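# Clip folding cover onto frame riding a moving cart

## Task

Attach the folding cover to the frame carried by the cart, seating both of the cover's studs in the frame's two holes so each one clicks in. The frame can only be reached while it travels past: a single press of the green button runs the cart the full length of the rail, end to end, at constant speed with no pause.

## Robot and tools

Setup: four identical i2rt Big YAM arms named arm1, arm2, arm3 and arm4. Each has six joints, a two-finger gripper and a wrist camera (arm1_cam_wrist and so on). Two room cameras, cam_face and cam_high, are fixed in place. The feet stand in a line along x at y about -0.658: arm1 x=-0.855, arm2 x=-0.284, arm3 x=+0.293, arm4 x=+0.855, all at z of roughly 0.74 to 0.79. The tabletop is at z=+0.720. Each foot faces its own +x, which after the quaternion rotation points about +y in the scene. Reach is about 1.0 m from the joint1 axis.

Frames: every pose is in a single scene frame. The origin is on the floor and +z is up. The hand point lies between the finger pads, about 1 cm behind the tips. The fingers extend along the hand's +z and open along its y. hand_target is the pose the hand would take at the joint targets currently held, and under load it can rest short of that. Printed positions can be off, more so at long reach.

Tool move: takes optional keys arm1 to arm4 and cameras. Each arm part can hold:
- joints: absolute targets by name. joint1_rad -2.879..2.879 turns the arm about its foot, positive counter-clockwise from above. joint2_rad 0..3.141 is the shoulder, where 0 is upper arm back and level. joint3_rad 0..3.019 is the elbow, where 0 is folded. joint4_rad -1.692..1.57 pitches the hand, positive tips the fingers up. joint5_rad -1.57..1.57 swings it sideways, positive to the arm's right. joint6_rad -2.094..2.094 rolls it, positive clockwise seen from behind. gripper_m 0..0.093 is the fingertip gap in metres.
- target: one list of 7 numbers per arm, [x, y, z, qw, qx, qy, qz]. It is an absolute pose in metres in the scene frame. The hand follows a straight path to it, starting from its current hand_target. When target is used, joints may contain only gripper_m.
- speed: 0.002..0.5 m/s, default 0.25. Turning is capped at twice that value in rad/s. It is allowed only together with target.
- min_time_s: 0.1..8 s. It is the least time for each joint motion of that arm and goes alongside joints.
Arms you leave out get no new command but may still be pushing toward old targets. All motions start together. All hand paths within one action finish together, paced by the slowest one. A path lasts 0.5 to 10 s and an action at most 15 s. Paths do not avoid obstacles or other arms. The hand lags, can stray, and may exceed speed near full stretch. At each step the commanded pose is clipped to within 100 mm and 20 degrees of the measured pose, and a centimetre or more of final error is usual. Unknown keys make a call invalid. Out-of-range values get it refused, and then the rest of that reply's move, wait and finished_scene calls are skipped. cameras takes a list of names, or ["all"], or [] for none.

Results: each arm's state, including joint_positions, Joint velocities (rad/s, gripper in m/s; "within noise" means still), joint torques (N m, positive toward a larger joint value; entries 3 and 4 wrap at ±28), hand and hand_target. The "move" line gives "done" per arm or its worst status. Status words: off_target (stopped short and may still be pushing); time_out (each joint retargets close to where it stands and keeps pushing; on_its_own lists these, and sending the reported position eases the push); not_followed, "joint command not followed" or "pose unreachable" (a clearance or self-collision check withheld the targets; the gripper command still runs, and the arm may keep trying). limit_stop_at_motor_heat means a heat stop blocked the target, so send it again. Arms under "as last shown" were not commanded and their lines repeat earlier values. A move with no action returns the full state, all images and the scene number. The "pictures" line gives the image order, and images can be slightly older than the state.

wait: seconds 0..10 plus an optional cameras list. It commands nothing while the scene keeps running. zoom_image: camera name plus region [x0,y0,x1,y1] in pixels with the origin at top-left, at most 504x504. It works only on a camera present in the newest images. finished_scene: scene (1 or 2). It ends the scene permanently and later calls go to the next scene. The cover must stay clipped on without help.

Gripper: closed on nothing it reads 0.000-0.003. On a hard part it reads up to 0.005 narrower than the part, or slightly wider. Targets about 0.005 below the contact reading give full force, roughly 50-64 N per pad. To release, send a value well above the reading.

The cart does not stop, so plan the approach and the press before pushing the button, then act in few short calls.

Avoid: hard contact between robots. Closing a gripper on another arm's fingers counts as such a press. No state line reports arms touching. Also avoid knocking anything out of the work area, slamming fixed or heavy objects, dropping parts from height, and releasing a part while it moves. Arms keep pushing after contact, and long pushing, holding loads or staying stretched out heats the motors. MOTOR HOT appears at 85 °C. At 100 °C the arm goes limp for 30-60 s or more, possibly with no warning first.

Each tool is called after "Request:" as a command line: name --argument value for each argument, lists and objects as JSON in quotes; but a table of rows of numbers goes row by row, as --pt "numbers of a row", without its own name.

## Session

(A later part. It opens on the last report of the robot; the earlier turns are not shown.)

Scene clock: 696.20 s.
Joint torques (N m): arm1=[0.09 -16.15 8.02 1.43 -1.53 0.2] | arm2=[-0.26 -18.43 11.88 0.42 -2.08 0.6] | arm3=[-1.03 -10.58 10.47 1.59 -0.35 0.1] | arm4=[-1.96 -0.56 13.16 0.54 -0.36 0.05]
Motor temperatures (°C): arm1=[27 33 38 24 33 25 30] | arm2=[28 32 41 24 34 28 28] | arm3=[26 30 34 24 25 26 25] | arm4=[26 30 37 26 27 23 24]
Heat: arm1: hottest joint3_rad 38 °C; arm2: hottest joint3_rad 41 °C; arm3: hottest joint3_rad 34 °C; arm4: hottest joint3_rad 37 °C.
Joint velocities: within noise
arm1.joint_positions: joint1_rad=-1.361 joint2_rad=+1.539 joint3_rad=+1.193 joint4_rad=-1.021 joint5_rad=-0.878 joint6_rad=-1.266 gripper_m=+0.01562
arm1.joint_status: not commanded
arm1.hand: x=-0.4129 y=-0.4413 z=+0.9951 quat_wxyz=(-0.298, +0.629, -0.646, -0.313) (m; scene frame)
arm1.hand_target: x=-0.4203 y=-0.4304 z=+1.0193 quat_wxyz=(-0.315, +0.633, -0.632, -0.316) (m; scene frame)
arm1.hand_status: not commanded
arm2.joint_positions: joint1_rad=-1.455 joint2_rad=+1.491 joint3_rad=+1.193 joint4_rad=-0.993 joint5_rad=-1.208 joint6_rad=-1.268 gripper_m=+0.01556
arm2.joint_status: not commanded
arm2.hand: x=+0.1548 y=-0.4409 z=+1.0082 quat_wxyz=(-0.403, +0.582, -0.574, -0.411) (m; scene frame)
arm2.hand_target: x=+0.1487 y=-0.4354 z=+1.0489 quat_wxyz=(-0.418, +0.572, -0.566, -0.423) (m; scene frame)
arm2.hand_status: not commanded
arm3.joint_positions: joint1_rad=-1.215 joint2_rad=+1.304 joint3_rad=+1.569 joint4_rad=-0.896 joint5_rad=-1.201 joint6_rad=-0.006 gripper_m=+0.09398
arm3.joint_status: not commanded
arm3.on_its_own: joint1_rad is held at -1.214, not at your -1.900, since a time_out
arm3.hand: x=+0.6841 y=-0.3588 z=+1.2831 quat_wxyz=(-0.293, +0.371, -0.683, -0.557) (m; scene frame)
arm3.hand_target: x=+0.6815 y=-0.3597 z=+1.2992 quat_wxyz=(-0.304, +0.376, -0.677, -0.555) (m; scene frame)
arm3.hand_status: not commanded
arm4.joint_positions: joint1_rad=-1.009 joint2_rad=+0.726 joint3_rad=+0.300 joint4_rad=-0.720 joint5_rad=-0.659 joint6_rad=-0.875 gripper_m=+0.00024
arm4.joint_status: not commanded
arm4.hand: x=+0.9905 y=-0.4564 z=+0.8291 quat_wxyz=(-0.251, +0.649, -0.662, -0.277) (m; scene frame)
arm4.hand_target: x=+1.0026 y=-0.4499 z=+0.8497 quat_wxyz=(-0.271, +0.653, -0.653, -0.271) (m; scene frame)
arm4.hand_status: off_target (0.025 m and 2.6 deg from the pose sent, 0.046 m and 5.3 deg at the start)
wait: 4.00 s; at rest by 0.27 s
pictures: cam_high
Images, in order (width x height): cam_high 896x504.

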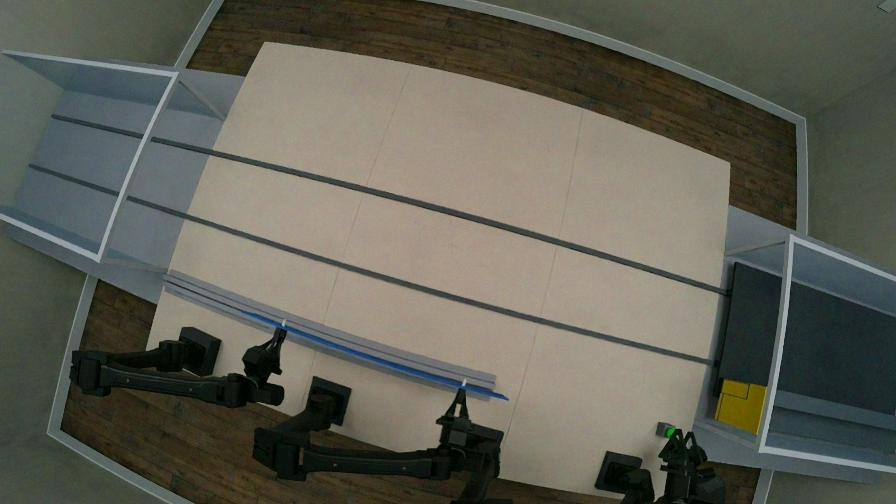

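Request:
wait --seconds 4

Request:
move --arm4 '{"target":[1.012,-0.451,0.772,-0.2706,0.6533,-0.6533,-0.2706],"speed":0.12}' --cameras '["arm4_cam_wrist","cam_high"]'

Request:
wait --seconds 4 --cameras '["cam_high"]'

Scene clock: 705.67 s.
Joint torques (N m): arm1=[0.5 -16.09 7.94 1.36 -1.53 0.21] | arm2=[-0.44 -18.32 11.89 0.4 -2.08 0.6] | arm3=[-0.73 -11.28 10.54 1.52 -0.35 0.14] | arm4=[-1.96 -0.56 13.14 0.54 -0.36 0.05]
Motor temperatures (°C): arm1=[27 33 39 24 33 25 30] | arm2=[28 32 41 24 35 28 28] | arm3=[26 30 34 24 25 26 25] | arm4=[26 30 37 26 27 23 24]
Heat: arm1: hottest joint3_rad 39 °C; arm2: hottest joint3_rad 41 °C; arm3: hottest joint3_rad 34 °C; arm4: hottest joint3_rad 37 °C.
Joint velocities: within noise
arm1.joint_positions: joint1_rad=-1.361 joint2_rad=+1.539 joint3_rad=+1.193 joint4_rad=-1.021 joint5_rad=-0.878 joint6_rad=-1.266 gripper_m=+0.01562
arm1.joint_status: not commanded
arm1.hand: x=-0.4129 y=-0.4413 z=+0.9951 quat_wxyz=(-0.298, +0.629, -0.646, -0.313) (m; scene frame)
arm1.hand_target: x=-0.4203 y=-0.4304 z=+1.0193 quat_wxyz=(-0.315, +0.633, -0.632, -0.316) (m; scene frame)
arm1.hand_status: not commanded
arm2.joint_positions: joint1_rad=-1.455 joint2_rad=+1.491 joint3_rad=+1.193 joint4_rad=-0.993 joint5_rad=-1.208 joint6_rad=-1.268 gripper_m=+0.01556
arm2.joint_status: not commanded
arm2.hand: x=+0.1548 y=-0.4409 z=+1.0082 quat_wxyz=(-0.403, +0.582, -0.574, -0.411) (m; scene frame)
arm2.hand_target: x=+0.1487 y=-0.4354 z=+1.0489 quat_wxyz=(-0.418, +0.572, -0.566, -0.423) (m; scene frame)
arm2.hand_status: not commanded
arm3.joint_positions: joint1_rad=-1.215 joint2_rad=+1.304 joint3_rad=+1.569 joint4_rad=-0.896 joint5_rad=-1.201 joint6_rad=-0.006 gripper_m=+0.09398
arm3.joint_status: not commanded
arm3.on_its_own: joint1_rad is held at -1.214, not at your -1.900, since a time_out
arm3.hand: x=+0.6841 y=-0.3588 z=+1.2831 quat_wxyz=(-0.293, +0.371, -0.683, -0.557) (m; scene frame)
arm3.hand_target: x=+0.6815 y=-0.3597 z=+1.2992 quat_wxyz=(-0.304, +0.376, -0.677, -0.555) (m; scene frame)
arm3.hand_status: not commanded
arm4.joint_positions: joint1_rad=-1.009 joint2_rad=+0.726 joint3_rad=+0.300 joint4_rad=-0.720 joint5_rad=-0.659 joint6_rad=-0.875 gripper_m=+0.00024
arm4.joint_status: not commanded
arm4.hand: x=+0.9905 y=-0.4564 z=+0.8291 quat_wxyz=(-0.251, +0.649, -0.662, -0.277) (m; scene frame)
arm4.hand_target: x=+1.0026 y=-0.4499 z=+0.8497 quat_wxyz=(-0.271, +0.653, -0.653, -0.271) (m; scene frame)
arm4.hand_status: off_target (0.025 m and 2.6 deg from the pose sent, 0.046 m and 5.3 deg at the start)
wait: 4.00 s; at rest from the start
pictures: none

Scene clock: 707.30 s.
Joint torques (N m): arm1=[0.21 -16.15 7.9 1.4 -1.54 0.18] | arm2=[-0.38 -18.43 11.85 0.44 -2.09 0.6] | arm3=[-0.5 -10.75 10.61 1.5 -0.35 0.13] | arm4=[-2.37 2.67 4.77 1.33 1.35 0.01]
Motor temperatures (°C): arm1=[27 33 39 24 33 25 30] | arm2=[28 32 41 24 35 28 28] | arm3=[26 30 34 24 25 26 25] | arm4=[26 30 37 26 27 23 24]
Heat: arm1: hottest joint3_rad 39 °C; arm2: hottest joint3_rad 41 °C; arm3: hottest joint3_rad 34 °C; arm4: hottest joint3_rad 37 °C.
move: arm4 off_target
Joint velocities: within noise
arm1, arm2, arm3: as last shown
arm3.on_its_own: joint1_rad is held at -1.214, not at your -1.900, since a time_out
arm4.joint_positions: joint1_rad=-1.039 joint2_rad=+0.927 joint3_rad=+0.258 joint4_rad=-0.379 joint5_rad=-0.723 joint6_rad=-0.913 gripper_m=+0.00024
arm4.joint_status: not commanded
arm4.hand: x=+1.0206 y=-0.4379 z=+0.8072 quat_wxyz=(-0.307, +0.656, -0.628, -0.284) (m; scene frame)
arm4.hand_target: x=+1.0087 y=-0.4534 z=+0.7763 quat_wxyz=(-0.270, +0.654, -0.653, -0.271) (m; scene frame)
arm4.hand_status: off_target (0.039 m and 5.3 deg from the pose sent, 0.061 m and 2.6 deg at the start)
pictures: arm4_cam_wrist, cam_high
Images, in order (width x height): arm4_cam_wrist 896x504, cam_high 896x504.

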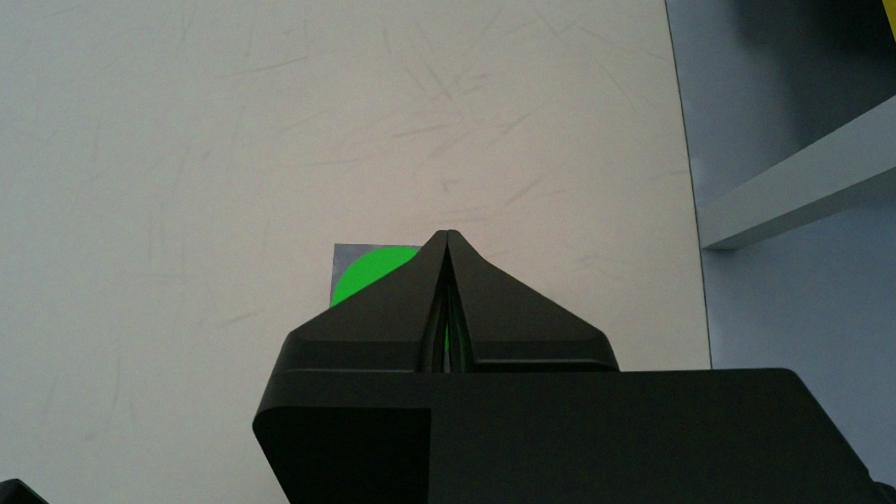

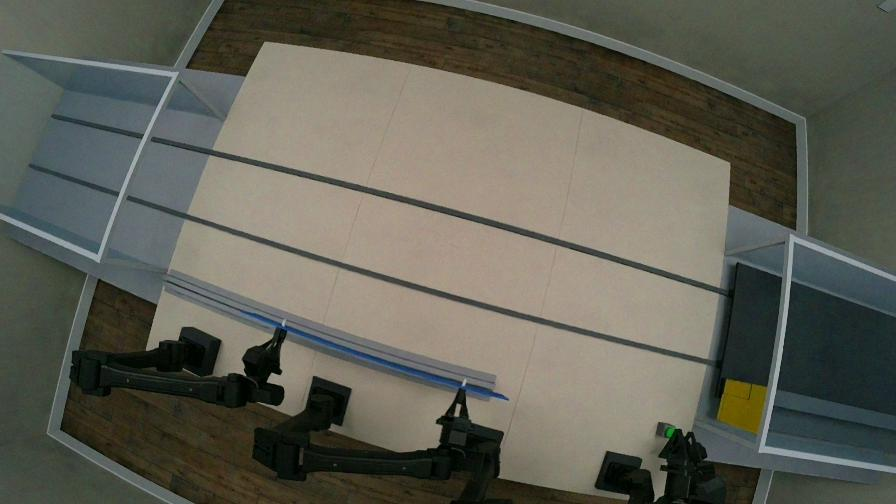

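Scene clock: 711.30 s.
Joint torques (N m): arm1=[0.5 -16.03 7.97 1.47 -1.5 0.21] | arm2=[-0.32 -18.43 11.84 0.44 -2.08 0.59] | arm3=[-1.14 -10.81 10.56 1.61 -0.39 0.11] | arm4=[-2.37 2.61 4.77 1.35 1.35 0.01]
Motor temperatures (°C): arm1=[27 33 39 24 33 25 30] | arm2=[28 32 41 24 35 28 28] | arm3=[26 30 34 24 25 26 25] | arm4=[26 30 36 26 28 23 24]
Heat: arm1: hottest joint3_rad 39 °C; arm2: hottest joint3_rad 41 °C; arm3: hottest joint3_rad 34 °C; arm4: hottest joint3_rad 36 °C.
Joint velocities: within noise
arm1.joint_positions: joint1_rad=-1.361 joint2_rad=+1.539 joint3_rad=+1.193 joint4_rad=-1.021 joint5_rad=-0.878 joint6_rad=-1.266 gripper_m=+0.01562
arm1.joint_status: not commanded
arm1.hand: x=-0.4129 y=-0.4413 z=+0.9951 quat_wxyz=(-0.298, +0.629, -0.646, -0.313) (m; scene frame)
arm1.hand_target: x=-0.4203 y=-0.4304 z=+1.0193 quat_wxyz=(-0.315, +0.633, -0.632, -0.316) (m; scene frame)
arm1.hand_status: not commanded
arm2.joint_positions: joint1_rad=-1.455 joint2_rad=+1.491 joint3_rad=+1.193 joint4_rad=-0.993 joint5_rad=-1.208 joint6_rad=-1.268 gripper_m=+0.01556
arm2.joint_status: not commanded
arm2.hand: x=+0.1548 y=-0.4409 z=+1.0082 quat_wxyz=(-0.403, +0.582, -0.574, -0.411) (m; scene frame)
arm2.hand_target: x=+0.1487 y=-0.4354 z=+1.0489 quat_wxyz=(-0.418, +0.572, -0.566, -0.423) (m; scene frame)
arm2.hand_status: not commanded
arm3.joint_positions: joint1_rad=-1.215 joint2_rad=+1.304 joint3_rad=+1.569 joint4_rad=-0.896 joint5_rad=-1.201 joint6_rad=-0.006 gripper_m=+0.09398
arm3.joint_status: not commanded
arm3.on_its_own: joint1_rad is held at -1.214, not at your -1.900, since a time_out
arm3.hand: x=+0.6841 y=-0.3588 z=+1.2831 quat_wxyz=(-0.293, +0.371, -0.683, -0.557) (m; scene frame)
arm3.hand_target: x=+0.6815 y=-0.3597 z=+1.2992 quat_wxyz=(-0.304, +0.376, -0.677, -0.555) (m; scene frame)
arm3.hand_status: not commanded
arm4.joint_positions: joint1_rad=-1.039 joint2_rad=+0.927 joint3_rad=+0.258 joint4_rad=-0.379 joint5_rad=-0.723 joint6_rad=-0.913 gripper_m=+0.00024
arm4.joint_status: not commanded
arm4.hand: x=+1.0207 y=-0.4379 z=+0.8072 quat_wxyz=(-0.307, +0.656, -0.628, -0.284) (m; scene frame)
arm4.hand_target: x=+1.0088 y=-0.4534 z=+0.7763 quat_wxyz=(-0.270, +0.654, -0.653, -0.271) (m; scene frame)
arm4.hand_status: off_target (0.039 m and 5.3 deg from the pose sent, 0.061 m and 2.6 deg at the start)
wait: 4.00 s; at rest by 0.27 s
pictures: cam_high
Images, in order (width x height): cam_high 896x504.

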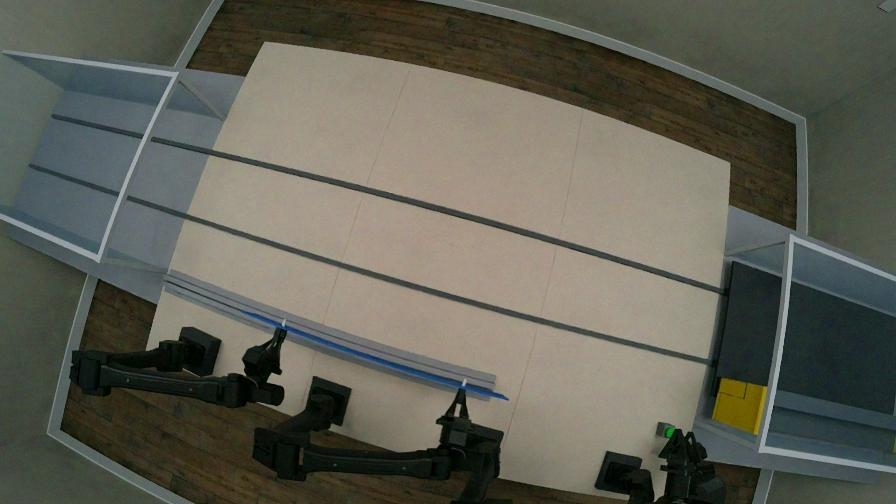

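Request:
move --arm4 '{"target":[1.003,-0.50,0.92,-0.2706,0.6533,-0.6533,-0.2706],"speed":0.2}'

Request:
wait --seconds 10

Request:
wait --seconds 10

Request:
wait --seconds 10

Request:
wait --seconds 10

Request:
wait --seconds 10

Request:
wait --seconds 10

Request:
wait --seconds 10

Request:
wait --seconds 10

Request:
wait --seconds 10

Request:
wait --seconds 10

Request:
wait --seconds 10

Request:
wait --seconds 10

Request:
wait --seconds 10 --cameras '["cam_high","arm2_cam_wrist"]'

Scene clock: 724.90 s.
Joint torques (N m): arm1=[0.32 -16.03 7.91 1.39 -1.52 0.22] | arm2=[-0.44 -18.37 11.86 0.4 -2.09 0.61] | arm3=[-0.5 -9.82 10.62 1.54 -0.4 0.1] | arm4=[-2.84 1.08 13.78 0.14 -0.58 -0.01]
Motor temperatures (°C): arm1=[27 33 39 24 33 25 30] | arm2=[28 32 41 24 35 28 28] | arm3=[26 30 34 24 25 26 25] | arm4=[26 30 34 26 28 23 24]
Heat: arm1: hottest joint3_rad 39 °C; arm2: hottest joint3_rad 41 °C; arm3: hottest joint3_rad 34 °C; arm4: hottest joint3_rad 34 °C.
move: arm4 off_target
Joint velocities: within noise
arm1, arm2, arm3: as last shown
arm3.on_its_own: joint1_rad is held at -1.214, not at your -1.900, since a time_out
arm4.joint_positions: joint1_rad=-1.286 joint2_rad=+0.626 joint3_rad=+0.473 joint4_rad=-1.221 joint5_rad=-0.755 joint6_rad=-1.225 gripper_m=+0.00024
arm4.joint_status: not commanded
arm4.hand: x=+0.9917 y=-0.5007 z=+0.8996 quat_wxyz=(-0.252, +0.650, -0.660, -0.281) (m; scene frame)
arm4.hand_target: x=+1.0026 y=-0.4997 z=+0.9195 quat_wxyz=(-0.271, +0.653, -0.653, -0.270) (m; scene frame)
arm4.hand_status: off_target (0.023 m and 2.6 deg from the pose sent, 0.130 m and 5.3 deg at the start)
pictures: none

Scene clock: 734.90 s.
Joint torques (N m): arm1=[0.44 -15.74 7.97 1.43 -1.52 0.2] | arm2=[-0.32 -18.43 11.86 0.42 -2.09 0.59] | arm3=[-0.97 -10.05 10.61 1.47 -0.3 0.14] | arm4=[-2.84 1.03 13.79 0.17 -0.58 0]
Motor temperatures (°C): arm1=[27 33 39 24 33 25 30] | arm2=[28 32 41 24 35 28 28] | arm3=[26 30 34 24 25 26 25] | arm4=[26 30 35 26 28 23 24]
Heat: arm1: hottest joint3_rad 39 °C; arm2: hottest joint3_rad 41 °C; arm3: hottest joint3_rad 34 °C; arm4: hottest joint3_rad 35 °C.
Joint velocities: within noise
arm1.joint_positions: joint1_rad=-1.361 joint2_rad=+1.539 joint3_rad=+1.193 joint4_rad=-1.021 joint5_rad=-0.878 joint6_rad=-1.266 gripper_m=+0.01562
arm1.joint_status: not commanded
arm1.hand: x=-0.4129 y=-0.4413 z=+0.9951 quat_wxyz=(-0.298, +0.629, -0.646, -0.313) (m; scene frame)
arm1.hand_target: x=-0.4203 y=-0.4304 z=+1.0193 quat_wxyz=(-0.315, +0.633, -0.632, -0.316) (m; scene frame)
arm1.hand_status: not commanded
arm2.joint_positions: joint1_rad=-1.455 joint2_rad=+1.491 joint3_rad=+1.193 joint4_rad=-0.993 joint5_rad=-1.208 joint6_rad=-1.268 gripper_m=+0.01556
arm2.joint_status: not commanded
arm2.hand: x=+0.1548 y=-0.4409 z=+1.0082 quat_wxyz=(-0.403, +0.582, -0.574, -0.411) (m; scene frame)
arm2.hand_target: x=+0.1487 y=-0.4354 z=+1.0489 quat_wxyz=(-0.418, +0.572, -0.566, -0.423) (m; scene frame)
arm2.hand_status: not commanded
arm3.joint_positions: joint1_rad=-1.215 joint2_rad=+1.304 joint3_rad=+1.569 joint4_rad=-0.896 joint5_rad=-1.201 joint6_rad=-0.006 gripper_m=+0.09398
arm3.joint_status: not commanded
arm3.on_its_own: joint1_rad is held at -1.214, not at your -1.900, since a time_out
arm3.hand: x=+0.6841 y=-0.3588 z=+1.2831 quat_wxyz=(-0.293, +0.371, -0.683, -0.557) (m; scene frame)
arm3.hand_target: x=+0.6815 y=-0.3597 z=+1.2992 quat_wxyz=(-0.304, +0.376, -0.677, -0.555) (m; scene frame)
arm3.hand_status: not commanded
arm4.joint_positions: joint1_rad=-1.286 joint2_rad=+0.626 joint3_rad=+0.473 joint4_rad=-1.222 joint5_rad=-0.755 joint6_rad=-1.225 gripper_m=+0.00024
arm4.joint_status: not commanded
arm4.hand: x=+0.9916 y=-0.5006 z=+0.8996 quat_wxyz=(-0.252, +0.650, -0.660, -0.281) (m; scene frame)
arm4.hand_target: x=+1.0025 y=-0.4996 z=+0.9196 quat_wxyz=(-0.271, +0.653, -0.653, -0.270) (m; scene frame)
arm4.hand_status: off_target (0.023 m and 2.5 deg from the pose sent, 0.130 m and 5.3 deg at the start)
wait: 10.00 s; at rest by 0.27 s
pictures: none

Scene clock: 744.90 s.
Joint torques (N m): arm1=[0.56 -16.32 8.01 1.39 -1.51 0.2] | arm2=[-0.32 -18.43 11.88 0.39 -2.08 0.59] | arm3=[-0.79 -10.93 10.47 1.68 -0.35 0.11] | arm4=[-2.84 1.03 13.78 0.16 -0.58 0.01]
Motor temperatures (°C): arm1=[27 33 39 24 33 25 30] | arm2=[28 32 41 24 35 28 29] | arm3=[26 30 34 24 25 26 25] | arm4=[26 30 36 26 28 23 24]
Heat: arm1: hottest joint3_rad 39 °C; arm2: hottest joint3_rad 41 °C; arm3: hottest joint3_rad 34 °C; arm4: hottest joint3_rad 36 °C.
Joint velocities: within noise
arm1.joint_positions: joint1_rad=-1.361 joint2_rad=+1.539 joint3_rad=+1.193 joint4_rad=-1.021 joint5_rad=-0.878 joint6_rad=-1.266 gripper_m=+0.01562
arm1.joint_status: not commanded
arm1.hand: x=-0.4129 y=-0.4413 z=+0.9951 quat_wxyz=(-0.298, +0.629, -0.646, -0.313) (m; scene frame)
arm1.hand_target: x=-0.4203 y=-0.4304 z=+1.0193 quat_wxyz=(-0.315, +0.633, -0.632, -0.316) (m; scene frame)
arm1.hand_status: not commanded
arm2.joint_positions: joint1_rad=-1.455 joint2_rad=+1.491 joint3_rad=+1.193 joint4_rad=-0.993 joint5_rad=-1.208 joint6_rad=-1.268 gripper_m=+0.01556
arm2.joint_status: not commanded
arm2.hand: x=+0.1548 y=-0.4409 z=+1.0082 quat_wxyz=(-0.403, +0.582, -0.574, -0.411) (m; scene frame)
arm2.hand_target: x=+0.1487 y=-0.4354 z=+1.0489 quat_wxyz=(-0.418, +0.572, -0.566, -0.423) (m; scene frame)
arm2.hand_status: not commanded
arm3.joint_positions: joint1_rad=-1.215 joint2_rad=+1.304 joint3_rad=+1.569 joint4_rad=-0.896 joint5_rad=-1.201 joint6_rad=-0.006 gripper_m=+0.09398
arm3.joint_status: not commanded
arm3.on_its_own: joint1_rad is held at -1.214, not at your -1.900, since a time_out
arm3.hand: x=+0.6841 y=-0.3588 z=+1.2831 quat_wxyz=(-0.293, +0.371, -0.683, -0.557) (m; scene frame)
arm3.hand_target: x=+0.6815 y=-0.3597 z=+1.2992 quat_wxyz=(-0.304, +0.376, -0.677, -0.555) (m; scene frame)
arm3.hand_status: not commanded
arm4.joint_positions: joint1_rad=-1.286 joint2_rad=+0.626 joint3_rad=+0.473 joint4_rad=-1.222 joint5_rad=-0.755 joint6_rad=-1.225 gripper_m=+0.00024
arm4.joint_status: not commanded
arm4.hand: x=+0.9916 y=-0.5006 z=+0.8996 quat_wxyz=(-0.252, +0.650, -0.660, -0.281) (m; scene frame)
arm4.hand_target: x=+1.0025 y=-0.4996 z=+0.9196 quat_wxyz=(-0.271, +0.653, -0.653, -0.270) (m; scene frame)
arm4.hand_status: off_target (0.023 m and 2.5 deg from the pose sent, 0.130 m and 5.3 deg at the start)
wait: 10.00 s; at rest by 0.27 s
pictures: none

Scene clock: 754.90 s.
Joint torques (N m): arm1=[0.32 -16.26 7.94 1.46 -1.53 0.22] | arm2=[-0.38 -18.43 11.85 0.39 -2.08 0.59] | arm3=[-1.03 -10.4 10.45 1.48 -0.37 0.13] | arm4=[-2.9 0.97 13.78 0.16 -0.58 0]
Motor temperatures (°C): arm1=[27 33 39 24 33 25 30] | arm2=[28 32 41 24 35 28 29] | arm3=[26 30 34 24 25 26 25] | arm4=[26 30 37 26 28 23 24]
Heat: arm1: hottest joint3_rad 39 °C; arm2: hottest joint3_rad 41 °C; arm3: hottest joint3_rad 34 °C; arm4: hottest joint3_rad 37 °C.
Joint velocities: within noise
arm1.joint_positions: joint1_rad=-1.361 joint2_rad=+1.539 joint3_rad=+1.193 joint4_rad=-1.021 joint5_rad=-0.878 joint6_rad=-1.266 gripper_m=+0.01562
arm1.joint_status: not commanded
arm1.hand: x=-0.4129 y=-0.4413 z=+0.9951 quat_wxyz=(-0.298, +0.629, -0.646, -0.313) (m; scene frame)
arm1.hand_target: x=-0.4203 y=-0.4304 z=+1.0193 quat_wxyz=(-0.315, +0.633, -0.632, -0.316) (m; scene frame)
arm1.hand_status: not commanded
arm2.joint_positions: joint1_rad=-1.455 joint2_rad=+1.491 joint3_rad=+1.193 joint4_rad=-0.993 joint5_rad=-1.208 joint6_rad=-1.268 gripper_m=+0.01556
arm2.joint_status: not commanded
arm2.hand: x=+0.1548 y=-0.4409 z=+1.0082 quat_wxyz=(-0.403, +0.582, -0.574, -0.411) (m; scene frame)
arm2.hand_target: x=+0.1487 y=-0.4354 z=+1.0489 quat_wxyz=(-0.418, +0.572, -0.566, -0.423) (m; scene frame)
arm2.hand_status: not commanded
arm3.joint_positions: joint1_rad=-1.215 joint2_rad=+1.304 joint3_rad=+1.569 joint4_rad=-0.896 joint5_rad=-1.201 joint6_rad=-0.006 gripper_m=+0.09398
arm3.joint_status: not commanded
arm3.on_its_own: joint1_rad is held at -1.214, not at your -1.900, since a time_out
arm3.hand: x=+0.6841 y=-0.3588 z=+1.2831 quat_wxyz=(-0.293, +0.371, -0.683, -0.557) (m; scene frame)
arm3.hand_target: x=+0.6815 y=-0.3597 z=+1.2992 quat_wxyz=(-0.304, +0.376, -0.677, -0.555) (m; scene frame)
arm3.hand_status: not commanded
arm4.joint_positions: joint1_rad=-1.286 joint2_rad=+0.626 joint3_rad=+0.473 joint4_rad=-1.222 joint5_rad=-0.755 joint6_rad=-1.225 gripper_m=+0.00024
arm4.joint_status: not commanded
arm4.hand: x=+0.9916 y=-0.5006 z=+0.8996 quat_wxyz=(-0.252, +0.650, -0.660, -0.281) (m; scene frame)
arm4.hand_target: x=+1.0025 y=-0.4996 z=+0.9196 quat_wxyz=(-0.271, +0.653, -0.653, -0.270) (m; scene frame)
arm4.hand_status: off_target (0.023 m and 2.5 deg from the pose sent, 0.130 m and 5.3 deg at the start)
wait: 10.00 s; at rest by 0.27 s
pictures: none

Scene clock: 764.90 s.
Joint torques (N m): arm1=[0.32 -16.03 7.95 1.32 -1.51 0.18] | arm2=[-0.5 -18.32 11.84 0.39 -2.09 0.59] | arm3=[-1.32 -10.64 10.58 1.59 -0.3 0.12] | arm4=[-2.84 1.08 13.78 0.16 -0.58 0]
Motor temperatures (°C): arm1=[27 33 39 24 33 25 30] | arm2=[28 32 41 24 35 28 29] | arm3=[26 30 34 24 25 26 25] | arm4=[26 30 37 26 28 23 24]
Heat: arm1: hottest joint3_rad 39 °C; arm2: hottest joint3_rad 41 °C; arm3: hottest joint3_rad 34 °C; arm4: hottest joint3_rad 37 °C.
Joint velocities: within noise
arm1.joint_positions: joint1_rad=-1.361 joint2_rad=+1.539 joint3_rad=+1.193 joint4_rad=-1.021 joint5_rad=-0.878 joint6_rad=-1.266 gripper_m=+0.01562
arm1.joint_status: not commanded
arm1.hand: x=-0.4129 y=-0.4413 z=+0.9951 quat_wxyz=(-0.298, +0.629, -0.646, -0.313) (m; scene frame)
arm1.hand_target: x=-0.4203 y=-0.4304 z=+1.0193 quat_wxyz=(-0.315, +0.633, -0.632, -0.316) (m; scene frame)
arm1.hand_status: not commanded
arm2.joint_positions: joint1_rad=-1.455 joint2_rad=+1.491 joint3_rad=+1.193 joint4_rad=-0.993 joint5_rad=-1.208 joint6_rad=-1.268 gripper_m=+0.01556
arm2.joint_status: not commanded
arm2.hand: x=+0.1548 y=-0.4409 z=+1.0082 quat_wxyz=(-0.403, +0.582, -0.574, -0.411) (m; scene frame)
arm2.hand_target: x=+0.1487 y=-0.4354 z=+1.0489 quat_wxyz=(-0.418, +0.572, -0.566, -0.423) (m; scene frame)
arm2.hand_status: not commanded
arm3.joint_positions: joint1_rad=-1.215 joint2_rad=+1.304 joint3_rad=+1.569 joint4_rad=-0.896 joint5_rad=-1.201 joint6_rad=-0.006 gripper_m=+0.09398
arm3.joint_status: not commanded
arm3.on_its_own: joint1_rad is held at -1.214, not at your -1.900, since a time_out
arm3.hand: x=+0.6841 y=-0.3588 z=+1.2831 quat_wxyz=(-0.293, +0.371, -0.683, -0.557) (m; scene frame)
arm3.hand_target: x=+0.6815 y=-0.3597 z=+1.2992 quat_wxyz=(-0.304, +0.376, -0.677, -0.555) (m; scene frame)
arm3.hand_status: not commanded
arm4.joint_positions: joint1_rad=-1.286 joint2_rad=+0.626 joint3_rad=+0.473 joint4_rad=-1.222 joint5_rad=-0.755 joint6_rad=-1.225 gripper_m=+0.00024
arm4.joint_status: not commanded
arm4.hand: x=+0.9916 y=-0.5006 z=+0.8996 quat_wxyz=(-0.252, +0.650, -0.660, -0.281) (m; scene frame)
arm4.hand_target: x=+1.0025 y=-0.4996 z=+0.9196 quat_wxyz=(-0.271, +0.653, -0.653, -0.270) (m; scene frame)
arm4.hand_status: off_target (0.023 m and 2.5 deg from the pose sent, 0.130 m and 5.3 deg at the start)
wait: 10.00 s; at rest by 0.27 s
pictures: none

Scene clock: 774.90 s.
Joint torques (N m): arm1=[0.44 -16.15 7.97 1.43 -1.5 0.22] | arm2=[-0.44 -18.37 11.85 0.42 -2.09 0.59] | arm3=[-0.91 -9.99 10.52 1.26 -0.42 0.12] | arm4=[-2.84 1.03 13.79 0.16 -0.58 0]
Motor temperatures (°C): arm1=[27 33 39 24 33 25 30] | arm2=[28 32 41 24 36 28 29] | arm3=[26 30 35 24 25 26 25] | arm4=[26 30 37 26 28 23 24]
Heat: arm1: hottest joint3_rad 39 °C; arm2: hottest joint3_rad 41 °C; arm3: hottest joint3_rad 35 °C; arm4: hottest joint3_rad 37 °C.
Joint velocities: within noise
arm1.joint_positions: joint1_rad=-1.361 joint2_rad=+1.539 joint3_rad=+1.193 joint4_rad=-1.021 joint5_rad=-0.878 joint6_rad=-1.266 gripper_m=+0.01562
arm1.joint_status: not commanded
arm1.hand: x=-0.4129 y=-0.4413 z=+0.9951 quat_wxyz=(-0.298, +0.629, -0.646, -0.313) (m; scene frame)
arm1.hand_target: x=-0.4203 y=-0.4304 z=+1.0193 quat_wxyz=(-0.315, +0.633, -0.632, -0.316) (m; scene frame)
arm1.hand_status: not commanded
arm2.joint_positions: joint1_rad=-1.455 joint2_rad=+1.491 joint3_rad=+1.193 joint4_rad=-0.993 joint5_rad=-1.208 joint6_rad=-1.268 gripper_m=+0.01556
arm2.joint_status: not commanded
arm2.hand: x=+0.1548 y=-0.4409 z=+1.0082 quat_wxyz=(-0.403, +0.582, -0.574, -0.411) (m; scene frame)
arm2.hand_target: x=+0.1487 y=-0.4354 z=+1.0489 quat_wxyz=(-0.418, +0.572, -0.566, -0.423) (m; scene frame)
arm2.hand_status: not commanded
arm3.joint_positions: joint1_rad=-1.215 joint2_rad=+1.304 joint3_rad=+1.569 joint4_rad=-0.896 joint5_rad=-1.201 joint6_rad=-0.006 gripper_m=+0.09398
arm3.joint_status: not commanded
arm3.on_its_own: joint1_rad is held at -1.214, not at your -1.900, since a time_out
arm3.hand: x=+0.6841 y=-0.3588 z=+1.2831 quat_wxyz=(-0.293, +0.371, -0.683, -0.557) (m; scene frame)
arm3.hand_target: x=+0.6815 y=-0.3597 z=+1.2992 quat_wxyz=(-0.304, +0.376, -0.677, -0.555) (m; scene frame)
arm3.hand_status: not commanded
arm4.joint_positions: joint1_rad=-1.286 joint2_rad=+0.626 joint3_rad=+0.473 joint4_rad=-1.222 joint5_rad=-0.755 joint6_rad=-1.225 gripper_m=+0.00024
arm4.joint_status: not commanded
arm4.hand: x=+0.9916 y=-0.5006 z=+0.8996 quat_wxyz=(-0.252, +0.650, -0.660, -0.281) (m; scene frame)
arm4.hand_target: x=+1.0025 y=-0.4996 z=+0.9196 quat_wxyz=(-0.271, +0.653, -0.653, -0.270) (m; scene frame)
arm4.hand_status: off_target (0.023 m and 2.5 deg from the pose sent, 0.130 m and 5.3 deg at the start)
wait: 10.00 s; at rest by 0.27 s
pictures: none

Scene clock: 784.90 s.
Joint torques (N m): arm1=[0.5 -16.09 7.92 1.37 -1.51 0.19] | arm2=[-0.32 -18.49 11.88 0.4 -2.08 0.6] | arm3=[-0.26 -9.82 10.54 1.59 -0.36 0.15] | arm4=[-2.84 1.03 13.78 0.17 -0.58 0]
Motor temperatures (°C): arm1=[27 33 39 24 33 25 30] | arm2=[28 32 41 24 36 28 29] | arm3=[26 30 35 24 25 26 25] | arm4=[26 30 38 26 28 23 24]
Heat: arm1: hottest joint3_rad 39 °C; arm2: hottest joint3_rad 41 °C; arm3: hottest joint3_rad 35 °C; arm4: hottest joint3_rad 38 °C.
Joint velocities: within noise
arm1.joint_positions: joint1_rad=-1.361 joint2_rad=+1.539 joint3_rad=+1.193 joint4_rad=-1.021 joint5_rad=-0.878 joint6_rad=-1.266 gripper_m=+0.01562
arm1.joint_status: not commanded
arm1.hand: x=-0.4129 y=-0.4413 z=+0.9951 quat_wxyz=(-0.298, +0.629, -0.646, -0.313) (m; scene frame)
arm1.hand_target: x=-0.4203 y=-0.4304 z=+1.0193 quat_wxyz=(-0.315, +0.633, -0.632, -0.316) (m; scene frame)
arm1.hand_status: not commanded
arm2.joint_positions: joint1_rad=-1.455 joint2_rad=+1.491 joint3_rad=+1.193 joint4_rad=-0.993 joint5_rad=-1.208 joint6_rad=-1.268 gripper_m=+0.01556
arm2.joint_status: not commanded
arm2.hand: x=+0.1548 y=-0.4409 z=+1.0082 quat_wxyz=(-0.403, +0.582, -0.574, -0.411) (m; scene frame)
arm2.hand_target: x=+0.1487 y=-0.4354 z=+1.0489 quat_wxyz=(-0.418, +0.572, -0.566, -0.423) (m; scene frame)
arm2.hand_status: not commanded
arm3.joint_positions: joint1_rad=-1.215 joint2_rad=+1.304 joint3_rad=+1.569 joint4_rad=-0.896 joint5_rad=-1.201 joint6_rad=-0.006 gripper_m=+0.09398
arm3.joint_status: not commanded
arm3.on_its_own: joint1_rad is held at -1.214, not at your -1.900, since a time_out
arm3.hand: x=+0.6841 y=-0.3588 z=+1.2831 quat_wxyz=(-0.293, +0.371, -0.683, -0.557) (m; scene frame)
arm3.hand_target: x=+0.6815 y=-0.3597 z=+1.2992 quat_wxyz=(-0.304, +0.376, -0.677, -0.555) (m; scene frame)
arm3.hand_status: not commanded
arm4.joint_positions: joint1_rad=-1.286 joint2_rad=+0.626 joint3_rad=+0.473 joint4_rad=-1.222 joint5_rad=-0.755 joint6_rad=-1.225 gripper_m=+0.00024
arm4.joint_status: not commanded
arm4.hand: x=+0.9916 y=-0.5006 z=+0.8996 quat_wxyz=(-0.252, +0.650, -0.660, -0.281) (m; scene frame)
arm4.hand_target: x=+1.0025 y=-0.4996 z=+0.9196 quat_wxyz=(-0.271, +0.653, -0.653, -0.270) (m; scene frame)
arm4.hand_status: off_target (0.023 m and 2.5 deg from the pose sent, 0.130 m and 5.3 deg at the start)
wait: 10.00 s; at rest by 0.27 s
pictures: none

Scene clock: 794.90 s.
Joint torques (N m): arm1=[0.32 -15.79 7.9 1.47 -1.48 0.2] | arm2=[-0.38 -18.37 11.86 0.42 -2.09 0.6] | arm3=[-0.91 -10.81 10.45 1.47 -0.37 0.13] | arm4=[-2.84 1.08 13.78 0.16 -0.58 0]
Motor temperatures (°C): arm1=[27 33 39 24 33 25 30] | arm2=[28 32 41 24 36 28 29] | arm3=[26 30 35 24 25 26 25] | arm4=[26 30 38 26 28 23 24]
Heat: arm1: hottest joint3_rad 39 °C; arm2: hottest joint3_rad 41 °C; arm3: hottest joint3_rad 35 °C; arm4: hottest joint3_rad 38 °C.
Joint velocities: within noise
arm1.joint_positions: joint1_rad=-1.361 joint2_rad=+1.539 joint3_rad=+1.193 joint4_rad=-1.021 joint5_rad=-0.878 joint6_rad=-1.266 gripper_m=+0.01562
arm1.joint_status: not commanded
arm1.hand: x=-0.4129 y=-0.4413 z=+0.9951 quat_wxyz=(-0.298, +0.629, -0.646, -0.313) (m; scene frame)
arm1.hand_target: x=-0.4203 y=-0.4304 z=+1.0193 quat_wxyz=(-0.315, +0.633, -0.632, -0.316) (m; scene frame)
arm1.hand_status: not commanded
arm2.joint_positions: joint1_rad=-1.455 joint2_rad=+1.491 joint3_rad=+1.193 joint4_rad=-0.993 joint5_rad=-1.208 joint6_rad=-1.268 gripper_m=+0.01556
arm2.joint_status: not commanded
arm2.hand: x=+0.1548 y=-0.4409 z=+1.0082 quat_wxyz=(-0.403, +0.582, -0.574, -0.411) (m; scene frame)
arm2.hand_target: x=+0.1487 y=-0.4354 z=+1.0489 quat_wxyz=(-0.418, +0.572, -0.566, -0.423) (m; scene frame)
arm2.hand_status: not commanded
arm3.joint_positions: joint1_rad=-1.215 joint2_rad=+1.304 joint3_rad=+1.569 joint4_rad=-0.896 joint5_rad=-1.201 joint6_rad=-0.006 gripper_m=+0.09398
arm3.joint_status: not commanded
arm3.on_its_own: joint1_rad is held at -1.214, not at your -1.900, since a time_out
arm3.hand: x=+0.6841 y=-0.3588 z=+1.2831 quat_wxyz=(-0.293, +0.371, -0.683, -0.557) (m; scene frame)
arm3.hand_target: x=+0.6815 y=-0.3597 z=+1.2992 quat_wxyz=(-0.304, +0.376, -0.677, -0.555) (m; scene frame)
arm3.hand_status: not commanded
arm4.joint_positions: joint1_rad=-1.286 joint2_rad=+0.626 joint3_rad=+0.473 joint4_rad=-1.222 joint5_rad=-0.755 joint6_rad=-1.225 gripper_m=+0.00024
arm4.joint_status: not commanded
arm4.hand: x=+0.9916 y=-0.5006 z=+0.8996 quat_wxyz=(-0.252, +0.650, -0.660, -0.281) (m; scene frame)
arm4.hand_target: x=+1.0025 y=-0.4996 z=+0.9196 quat_wxyz=(-0.271, +0.653, -0.653, -0.270) (m; scene frame)
arm4.hand_status: off_target (0.023 m and 2.5 deg from the pose sent, 0.130 m and 5.3 deg at the start)
wait: 10.00 s; at rest by 0.27 s
pictures: none

Scene clock: 804.90 s.
Joint torques (N m): arm1=[0.56 -16.03 7.95 1.42 -1.5 0.2] | arm2=[-0.38 -18.37 11.86 0.4 -2.09 0.6] | arm3=[-0.97 -10.05 10.33 1.73 -0.33 0.08] | arm4=[-2.84 1.03 13.76 0.17 -0.58 0]
Motor temperatures (°C): arm1=[27 33 39 24 33 25 30] | arm2=[28 32 41 24 36 28 29] | arm3=[26 30 35 24 25 26 25] | arm4=[26 29 38 26 28 23 24]
Heat: arm1: hottest joint3_rad 39 °C; arm2: hottest joint3_rad 41 °C; arm3: hottest joint3_rad 35 °C; arm4: hottest joint3_rad 38 °C.
Joint velocities: within noise
arm1.joint_positions: joint1_rad=-1.361 joint2_rad=+1.539 joint3_rad=+1.193 joint4_rad=-1.021 joint5_rad=-0.878 joint6_rad=-1.266 gripper_m=+0.01562
arm1.joint_status: not commanded
arm1.hand: x=-0.4129 y=-0.4413 z=+0.9951 quat_wxyz=(-0.298, +0.629, -0.646, -0.313) (m; scene frame)
arm1.hand_target: x=-0.4203 y=-0.4304 z=+1.0193 quat_wxyz=(-0.315, +0.633, -0.632, -0.316) (m; scene frame)
arm1.hand_status: not commanded
arm2.joint_positions: joint1_rad=-1.455 joint2_rad=+1.491 joint3_rad=+1.193 joint4_rad=-0.993 joint5_rad=-1.208 joint6_rad=-1.268 gripper_m=+0.01556
arm2.joint_status: not commanded
arm2.hand: x=+0.1548 y=-0.4409 z=+1.0082 quat_wxyz=(-0.403, +0.582, -0.574, -0.411) (m; scene frame)
arm2.hand_target: x=+0.1487 y=-0.4354 z=+1.0489 quat_wxyz=(-0.418, +0.572, -0.566, -0.423) (m; scene frame)
arm2.hand_status: not commanded
arm3.joint_positions: joint1_rad=-1.215 joint2_rad=+1.304 joint3_rad=+1.569 joint4_rad=-0.896 joint5_rad=-1.201 joint6_rad=-0.006 gripper_m=+0.09398
arm3.joint_status: not commanded
arm3.on_its_own: joint1_rad is held at -1.214, not at your -1.900, since a time_out
arm3.hand: x=+0.6841 y=-0.3588 z=+1.2831 quat_wxyz=(-0.293, +0.371, -0.683, -0.557) (m; scene frame)
arm3.hand_target: x=+0.6815 y=-0.3597 z=+1.2992 quat_wxyz=(-0.304, +0.376, -0.677, -0.555) (m; scene frame)
arm3.hand_status: not commanded
arm4.joint_positions: joint1_rad=-1.286 joint2_rad=+0.626 joint3_rad=+0.473 joint4_rad=-1.222 joint5_rad=-0.755 joint6_rad=-1.225 gripper_m=+0.00024
arm4.joint_status: not commanded
arm4.hand: x=+0.9916 y=-0.5006 z=+0.8996 quat_wxyz=(-0.252, +0.650, -0.660, -0.281) (m; scene frame)
arm4.hand_target: x=+1.0025 y=-0.4996 z=+0.9196 quat_wxyz=(-0.271, +0.653, -0.653, -0.270) (m; scene frame)
arm4.hand_status: off_target (0.023 m and 2.5 deg from the pose sent, 0.130 m and 5.3 deg at the start)
wait: 10.00 s; at rest by 0.27 s
pictures: none

Scene clock: 814.90 s.
Joint torques (N m): arm1=[0.56 -16.15 7.95 1.31 -1.48 0.2] | arm2=[-0.44 -18.43 11.85 0.38 -2.08 0.6] | arm3=[-0.91 -10.23 10.48 1.47 -0.39 0.12] | arm4=[-2.9 1.03 13.78 0.17 -0.58 0]
Motor temperatures (°C): arm1=[27 33 39 24 33 25 30] | arm2=[28 32 41 24 36 28 29] | arm3=[26 30 35 24 25 26 25] | arm4=[25 29 38 26 28 23 24]
Heat: arm1: hottest joint3_rad 39 °C; arm2: hottest joint3_rad 41 °C; arm3: hottest joint3_rad 35 °C; arm4: hottest joint3_rad 38 °C.
Joint velocities: within noise
arm1.joint_positions: joint1_rad=-1.361 joint2_rad=+1.539 joint3_rad=+1.193 joint4_rad=-1.021 joint5_rad=-0.878 joint6_rad=-1.266 gripper_m=+0.01562
arm1.joint_status: not commanded
arm1.hand: x=-0.4129 y=-0.4413 z=+0.9951 quat_wxyz=(-0.298, +0.629, -0.646, -0.313) (m; scene frame)
arm1.hand_target: x=-0.4203 y=-0.4304 z=+1.0193 quat_wxyz=(-0.315, +0.633, -0.632, -0.316) (m; scene frame)
arm1.hand_status: not commanded
arm2.joint_positions: joint1_rad=-1.455 joint2_rad=+1.491 joint3_rad=+1.193 joint4_rad=-0.993 joint5_rad=-1.208 joint6_rad=-1.268 gripper_m=+0.01556
arm2.joint_status: not commanded
arm2.hand: x=+0.1548 y=-0.4409 z=+1.0082 quat_wxyz=(-0.403, +0.582, -0.574, -0.411) (m; scene frame)
arm2.hand_target: x=+0.1487 y=-0.4354 z=+1.0489 quat_wxyz=(-0.418, +0.572, -0.566, -0.423) (m; scene frame)
arm2.hand_status: not commanded
arm3.joint_positions: joint1_rad=-1.215 joint2_rad=+1.304 joint3_rad=+1.569 joint4_rad=-0.896 joint5_rad=-1.201 joint6_rad=-0.006 gripper_m=+0.09398
arm3.joint_status: not commanded
arm3.on_its_own: joint1_rad is held at -1.214, not at your -1.900, since a time_out
arm3.hand: x=+0.6841 y=-0.3588 z=+1.2831 quat_wxyz=(-0.293, +0.371, -0.683, -0.557) (m; scene frame)
arm3.hand_target: x=+0.6815 y=-0.3597 z=+1.2992 quat_wxyz=(-0.304, +0.376, -0.677, -0.555) (m; scene frame)
arm3.hand_status: not commanded
arm4.joint_positions: joint1_rad=-1.286 joint2_rad=+0.626 joint3_rad=+0.473 joint4_rad=-1.222 joint5_rad=-0.755 joint6_rad=-1.225 gripper_m=+0.00024
arm4.joint_status: not commanded
arm4.hand: x=+0.9916 y=-0.5006 z=+0.8996 quat_wxyz=(-0.252, +0.650, -0.660, -0.281) (m; scene frame)
arm4.hand_target: x=+1.0025 y=-0.4996 z=+0.9196 quat_wxyz=(-0.271, +0.653, -0.653, -0.270) (m; scene frame)
arm4.hand_status: off_target (0.023 m and 2.5 deg from the pose sent, 0.130 m and 5.3 deg at the start)
wait: 10.00 s; at rest by 0.27 s
pictures: none

Scene clock: 824.90 s.
Joint torques (N m): arm1=[0.38 -16.26 7.97 1.37 -1.51 0.23] | arm2=[-0.44 -18.43 11.86 0.39 -2.08 0.6] | arm3=[-1.44 -10.58 10.51 1.66 -0.37 0.14] | arm4=[-2.84 0.97 13.78 0.16 -0.57 0]
Motor temperatures (°C): arm1=[27 33 39 24 33 25 30] | arm2=[28 32 41 24 36 28 29] | arm3=[26 30 35 24 25 26 25] | arm4=[25 29 39 26 28 23 24]
Heat: arm1: hottest joint3_rad 39 °C; arm2: hottest joint3_rad 41 °C; arm3: hottest joint3_rad 35 °C; arm4: hottest joint3_rad 39 °C.
Joint velocities: within noise
arm1.joint_positions: joint1_rad=-1.361 joint2_rad=+1.539 joint3_rad=+1.193 joint4_rad=-1.021 joint5_rad=-0.878 joint6_rad=-1.266 gripper_m=+0.01562
arm1.joint_status: not commanded
arm1.hand: x=-0.4129 y=-0.4413 z=+0.9951 quat_wxyz=(-0.298, +0.629, -0.646, -0.313) (m; scene frame)
arm1.hand_target: x=-0.4203 y=-0.4304 z=+1.0193 quat_wxyz=(-0.315, +0.633, -0.632, -0.316) (m; scene frame)
arm1.hand_status: not commanded
arm2.joint_positions: joint1_rad=-1.455 joint2_rad=+1.491 joint3_rad=+1.193 joint4_rad=-0.993 joint5_rad=-1.208 joint6_rad=-1.268 gripper_m=+0.01556
arm2.joint_status: not commanded
arm2.hand: x=+0.1548 y=-0.4409 z=+1.0082 quat_wxyz=(-0.403, +0.582, -0.574, -0.411) (m; scene frame)
arm2.hand_target: x=+0.1487 y=-0.4354 z=+1.0489 quat_wxyz=(-0.418, +0.572, -0.566, -0.423) (m; scene frame)
arm2.hand_status: not commanded
arm3.joint_positions: joint1_rad=-1.215 joint2_rad=+1.304 joint3_rad=+1.569 joint4_rad=-0.896 joint5_rad=-1.201 joint6_rad=-0.006 gripper_m=+0.09398
arm3.joint_status: not commanded
arm3.on_its_own: joint1_rad is held at -1.214, not at your -1.900, since a time_out
arm3.hand: x=+0.6841 y=-0.3588 z=+1.2831 quat_wxyz=(-0.293, +0.371, -0.683, -0.557) (m; scene frame)
arm3.hand_target: x=+0.6815 y=-0.3597 z=+1.2992 quat_wxyz=(-0.304, +0.376, -0.677, -0.555) (m; scene frame)
arm3.hand_status: not commanded
arm4.joint_positions: joint1_rad=-1.286 joint2_rad=+0.626 joint3_rad=+0.473 joint4_rad=-1.222 joint5_rad=-0.755 joint6_rad=-1.225 gripper_m=+0.00024
arm4.joint_status: not commanded
arm4.hand: x=+0.9916 y=-0.5006 z=+0.8996 quat_wxyz=(-0.252, +0.650, -0.660, -0.281) (m; scene frame)
arm4.hand_target: x=+1.0025 y=-0.4996 z=+0.9196 quat_wxyz=(-0.271, +0.653, -0.653, -0.270) (m; scene frame)
arm4.hand_status: off_target (0.023 m and 2.5 deg from the pose sent, 0.130 m and 5.3 deg at the start)
wait: 10.00 s; at rest by 0.27 s
pictures: none

Scene clock: 834.90 s.
Joint torques (N m): arm1=[0.03 -15.79 7.95 1.42 -1.53 0.21] | arm2=[-0.38 -18.43 11.84 0.39 -2.08 0.6] | arm3=[-0.91 -10.46 10.67 1.21 -0.32 0.11] | arm4=[-2.84 0.97 13.81 0.16 -0.58 0]
Motor temperatures (°C): arm1=[27 33 39 24 33 25 30] | arm2=[28 32 41 24 36 28 29] | arm3=[26 30 35 24 25 26 25] | arm4=[25 29 39 26 28 23 24]
Heat: arm1: hottest joint3_rad 39 °C; arm2: hottest joint3_rad 41 °C; arm3: hottest joint3_rad 35 °C; arm4: hottest joint3_rad 39 °C.
Joint velocities: within noise
arm1.joint_positions: joint1_rad=-1.361 joint2_rad=+1.539 joint3_rad=+1.193 joint4_rad=-1.021 joint5_rad=-0.878 joint6_rad=-1.266 gripper_m=+0.01562
arm1.joint_status: not commanded
arm1.hand: x=-0.4129 y=-0.4413 z=+0.9951 quat_wxyz=(-0.298, +0.629, -0.646, -0.313) (m; scene frame)
arm1.hand_target: x=-0.4203 y=-0.4304 z=+1.0193 quat_wxyz=(-0.315, +0.633, -0.632, -0.316) (m; scene frame)
arm1.hand_status: not commanded
arm2.joint_positions: joint1_rad=-1.455 joint2_rad=+1.491 joint3_rad=+1.193 joint4_rad=-0.993 joint5_rad=-1.208 joint6_rad=-1.268 gripper_m=+0.01556
arm2.joint_status: not commanded
arm2.hand: x=+0.1548 y=-0.4409 z=+1.0082 quat_wxyz=(-0.403, +0.582, -0.574, -0.411) (m; scene frame)
arm2.hand_target: x=+0.1487 y=-0.4354 z=+1.0489 quat_wxyz=(-0.418, +0.572, -0.566, -0.423) (m; scene frame)
arm2.hand_status: not commanded
arm3.joint_positions: joint1_rad=-1.215 joint2_rad=+1.304 joint3_rad=+1.569 joint4_rad=-0.896 joint5_rad=-1.201 joint6_rad=-0.006 gripper_m=+0.09398
arm3.joint_status: not commanded
arm3.on_its_own: joint1_rad is held at -1.214, not at your -1.900, since a time_out
arm3.hand: x=+0.6841 y=-0.3588 z=+1.2831 quat_wxyz=(-0.293, +0.371, -0.683, -0.557) (m; scene frame)
arm3.hand_target: x=+0.6815 y=-0.3597 z=+1.2992 quat_wxyz=(-0.304, +0.376, -0.677, -0.555) (m; scene frame)
arm3.hand_status: not commanded
arm4.joint_positions: joint1_rad=-1.286 joint2_rad=+0.626 joint3_rad=+0.473 joint4_rad=-1.222 joint5_rad=-0.755 joint6_rad=-1.225 gripper_m=+0.00024
arm4.joint_status: not commanded
arm4.hand: x=+0.9916 y=-0.5006 z=+0.8996 quat_wxyz=(-0.252, +0.650, -0.660, -0.281) (m; scene frame)
arm4.hand_target: x=+1.0025 y=-0.4996 z=+0.9196 quat_wxyz=(-0.271, +0.653, -0.653, -0.270) (m; scene frame)
arm4.hand_status: off_target (0.023 m and 2.5 deg from the pose sent, 0.130 m and 5.3 deg at the start)
wait: 10.00 s; at rest by 0.27 s
pictures: none

Scene clock: 844.90 s.
Joint torques (N m): arm1=[0.62 -16.32 8.05 1.39 -1.51 0.2] | arm2=[-0.26 -18.43 11.85 0.39 -2.08 0.59] | arm3=[-0.62 -10.4 10.52 1.39 -0.37 0.07] | arm4=[-2.84 1.03 13.78 0.17 -0.58 0]
Motor temperatures (°C): arm1=[27 33 39 24 33 25 30] | arm2=[28 32 42 24 36 28 29] | arm3=[26 30 35 24 25 26 25] | arm4=[25 29 39 26 28 23 24]
Heat: arm1: hottest joint3_rad 39 °C; arm2: hottest joint3_rad 42 °C; arm3: hottest joint3_rad 35 °C; arm4: hottest joint3_rad 39 °C.
Joint velocities: within noise
arm1.joint_positions: joint1_rad=-1.361 joint2_rad=+1.539 joint3_rad=+1.193 joint4_rad=-1.021 joint5_rad=-0.878 joint6_rad=-1.266 gripper_m=+0.01562
arm1.joint_status: not commanded
arm1.hand: x=-0.4129 y=-0.4413 z=+0.9951 quat_wxyz=(-0.298, +0.629, -0.646, -0.313) (m; scene frame)
arm1.hand_target: x=-0.4203 y=-0.4304 z=+1.0193 quat_wxyz=(-0.315, +0.633, -0.632, -0.316) (m; scene frame)
arm1.hand_status: not commanded
arm2.joint_positions: joint1_rad=-1.455 joint2_rad=+1.491 joint3_rad=+1.193 joint4_rad=-0.993 joint5_rad=-1.208 joint6_rad=-1.268 gripper_m=+0.01556
arm2.joint_status: not commanded
arm2.hand: x=+0.1548 y=-0.4409 z=+1.0082 quat_wxyz=(-0.403, +0.582, -0.574, -0.411) (m; scene frame)
arm2.hand_target: x=+0.1487 y=-0.4354 z=+1.0489 quat_wxyz=(-0.418, +0.572, -0.566, -0.423) (m; scene frame)
arm2.hand_status: not commanded
arm3.joint_positions: joint1_rad=-1.215 joint2_rad=+1.304 joint3_rad=+1.569 joint4_rad=-0.896 joint5_rad=-1.201 joint6_rad=-0.006 gripper_m=+0.09398
arm3.joint_status: not commanded
arm3.on_its_own: joint1_rad is held at -1.214, not at your -1.900, since a time_out
arm3.hand: x=+0.6841 y=-0.3588 z=+1.2831 quat_wxyz=(-0.293, +0.371, -0.683, -0.557) (m; scene frame)
arm3.hand_target: x=+0.6815 y=-0.3597 z=+1.2992 quat_wxyz=(-0.304, +0.376, -0.677, -0.555) (m; scene frame)
arm3.hand_status: not commanded
arm4.joint_positions: joint1_rad=-1.286 joint2_rad=+0.626 joint3_rad=+0.473 joint4_rad=-1.222 joint5_rad=-0.755 joint6_rad=-1.225 gripper_m=+0.00024
arm4.joint_status: not commanded
arm4.hand: x=+0.9916 y=-0.5006 z=+0.8996 quat_wxyz=(-0.252, +0.650, -0.660, -0.281) (m; scene frame)
arm4.hand_target: x=+1.0025 y=-0.4996 z=+0.9196 quat_wxyz=(-0.271, +0.653, -0.653, -0.270) (m; scene frame)
arm4.hand_status: off_target (0.023 m and 2.5 deg from the pose sent, 0.130 m and 5.3 deg at the start)
wait: 10.00 s; at rest by 0.27 s
pictures: none

Scene clock: 854.90 s.
Joint torques (N m): arm1=[0.56 -16.21 8.02 1.46 -1.5 0.17] | arm2=[-0.26 -18.37 11.88 0.39 -2.09 0.59] | arm3=[-0.91 -10.52 10.61 1.48 -0.38 0.1] | arm4=[-2.84 1.03 13.76 0.17 -0.58 0]
Motor temperatures (°C): arm1=[27 33 39 24 33 25 30] | arm2=[28 32 42 24 36 28 29] | arm3=[26 30 35 24 25 26 25] | arm4=[25 29 39 26 28 23 24]
Heat: arm1: hottest joint3_rad 39 °C; arm2: hottest joint3_rad 42 °C; arm3: hottest joint3_rad 35 °C; arm4: hottest joint3_rad 39 °C.
Joint velocities: within noise
arm1.joint_positions: joint1_rad=-1.361 joint2_rad=+1.539 joint3_rad=+1.193 joint4_rad=-1.021 joint5_rad=-0.878 joint6_rad=-1.266 gripper_m=+0.01562
arm1.joint_status: not commanded
arm1.hand: x=-0.4129 y=-0.4413 z=+0.9951 quat_wxyz=(-0.298, +0.629, -0.646, -0.313) (m; scene frame)
arm1.hand_target: x=-0.4203 y=-0.4304 z=+1.0193 quat_wxyz=(-0.315, +0.633, -0.632, -0.316) (m; scene frame)
arm1.hand_status: not commanded
arm2.joint_positions: joint1_rad=-1.455 joint2_rad=+1.491 joint3_rad=+1.193 joint4_rad=-0.993 joint5_rad=-1.208 joint6_rad=-1.268 gripper_m=+0.01556
arm2.joint_status: not commanded
arm2.hand: x=+0.1548 y=-0.4409 z=+1.0082 quat_wxyz=(-0.403, +0.582, -0.574, -0.411) (m; scene frame)
arm2.hand_target: x=+0.1487 y=-0.4354 z=+1.0489 quat_wxyz=(-0.418, +0.572, -0.566, -0.423) (m; scene frame)
arm2.hand_status: not commanded
arm3.joint_positions: joint1_rad=-1.215 joint2_rad=+1.304 joint3_rad=+1.569 joint4_rad=-0.896 joint5_rad=-1.201 joint6_rad=-0.006 gripper_m=+0.09398
arm3.joint_status: not commanded
arm3.on_its_own: joint1_rad is held at -1.214, not at your -1.900, since a time_out
arm3.hand: x=+0.6841 y=-0.3588 z=+1.2831 quat_wxyz=(-0.293, +0.371, -0.683, -0.557) (m; scene frame)
arm3.hand_target: x=+0.6815 y=-0.3597 z=+1.2992 quat_wxyz=(-0.304, +0.376, -0.677, -0.555) (m; scene frame)
arm3.hand_status: not commanded
arm4.joint_positions: joint1_rad=-1.286 joint2_rad=+0.626 joint3_rad=+0.473 joint4_rad=-1.222 joint5_rad=-0.755 joint6_rad=-1.225 gripper_m=+0.00024
arm4.joint_status: not commanded
arm4.hand: x=+0.9916 y=-0.5006 z=+0.8996 quat_wxyz=(-0.252, +0.650, -0.660, -0.281) (m; scene frame)
arm4.hand_target: x=+1.0025 y=-0.4996 z=+0.9196 quat_wxyz=(-0.271, +0.653, -0.653, -0.270) (m; scene frame)
arm4.hand_status: off_target (0.023 m and 2.5 deg from the pose sent, 0.130 m and 5.3 deg at the start)
wait: 10.00 s; at rest by 0.27 s
pictures: arm2_cam_wrist, cam_high
Images, in order (width x height): arm2_cam_wrist 896x504, cam_high 896x504.

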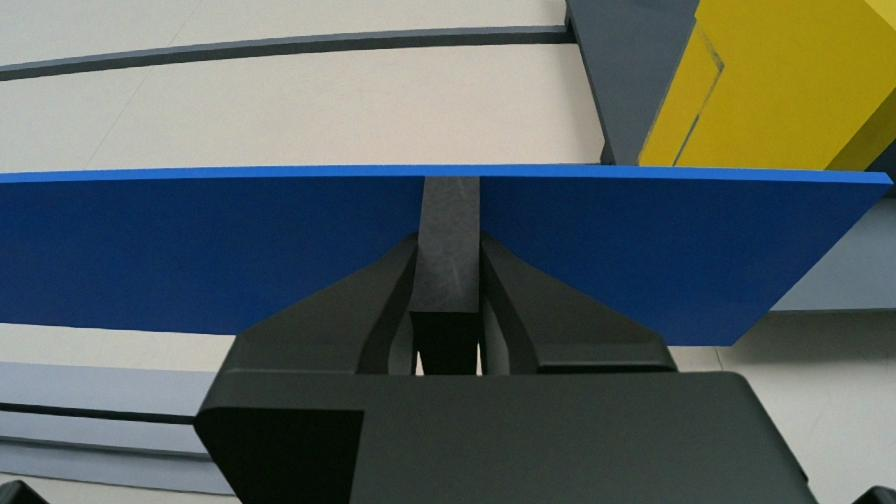

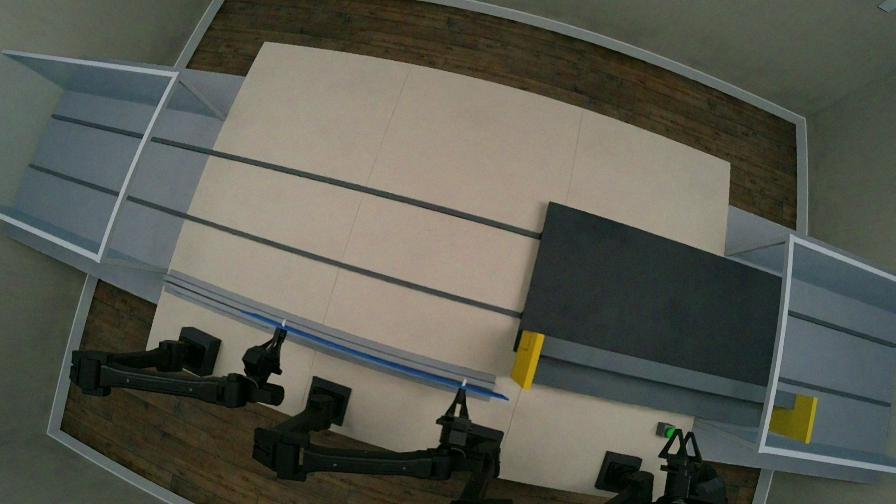

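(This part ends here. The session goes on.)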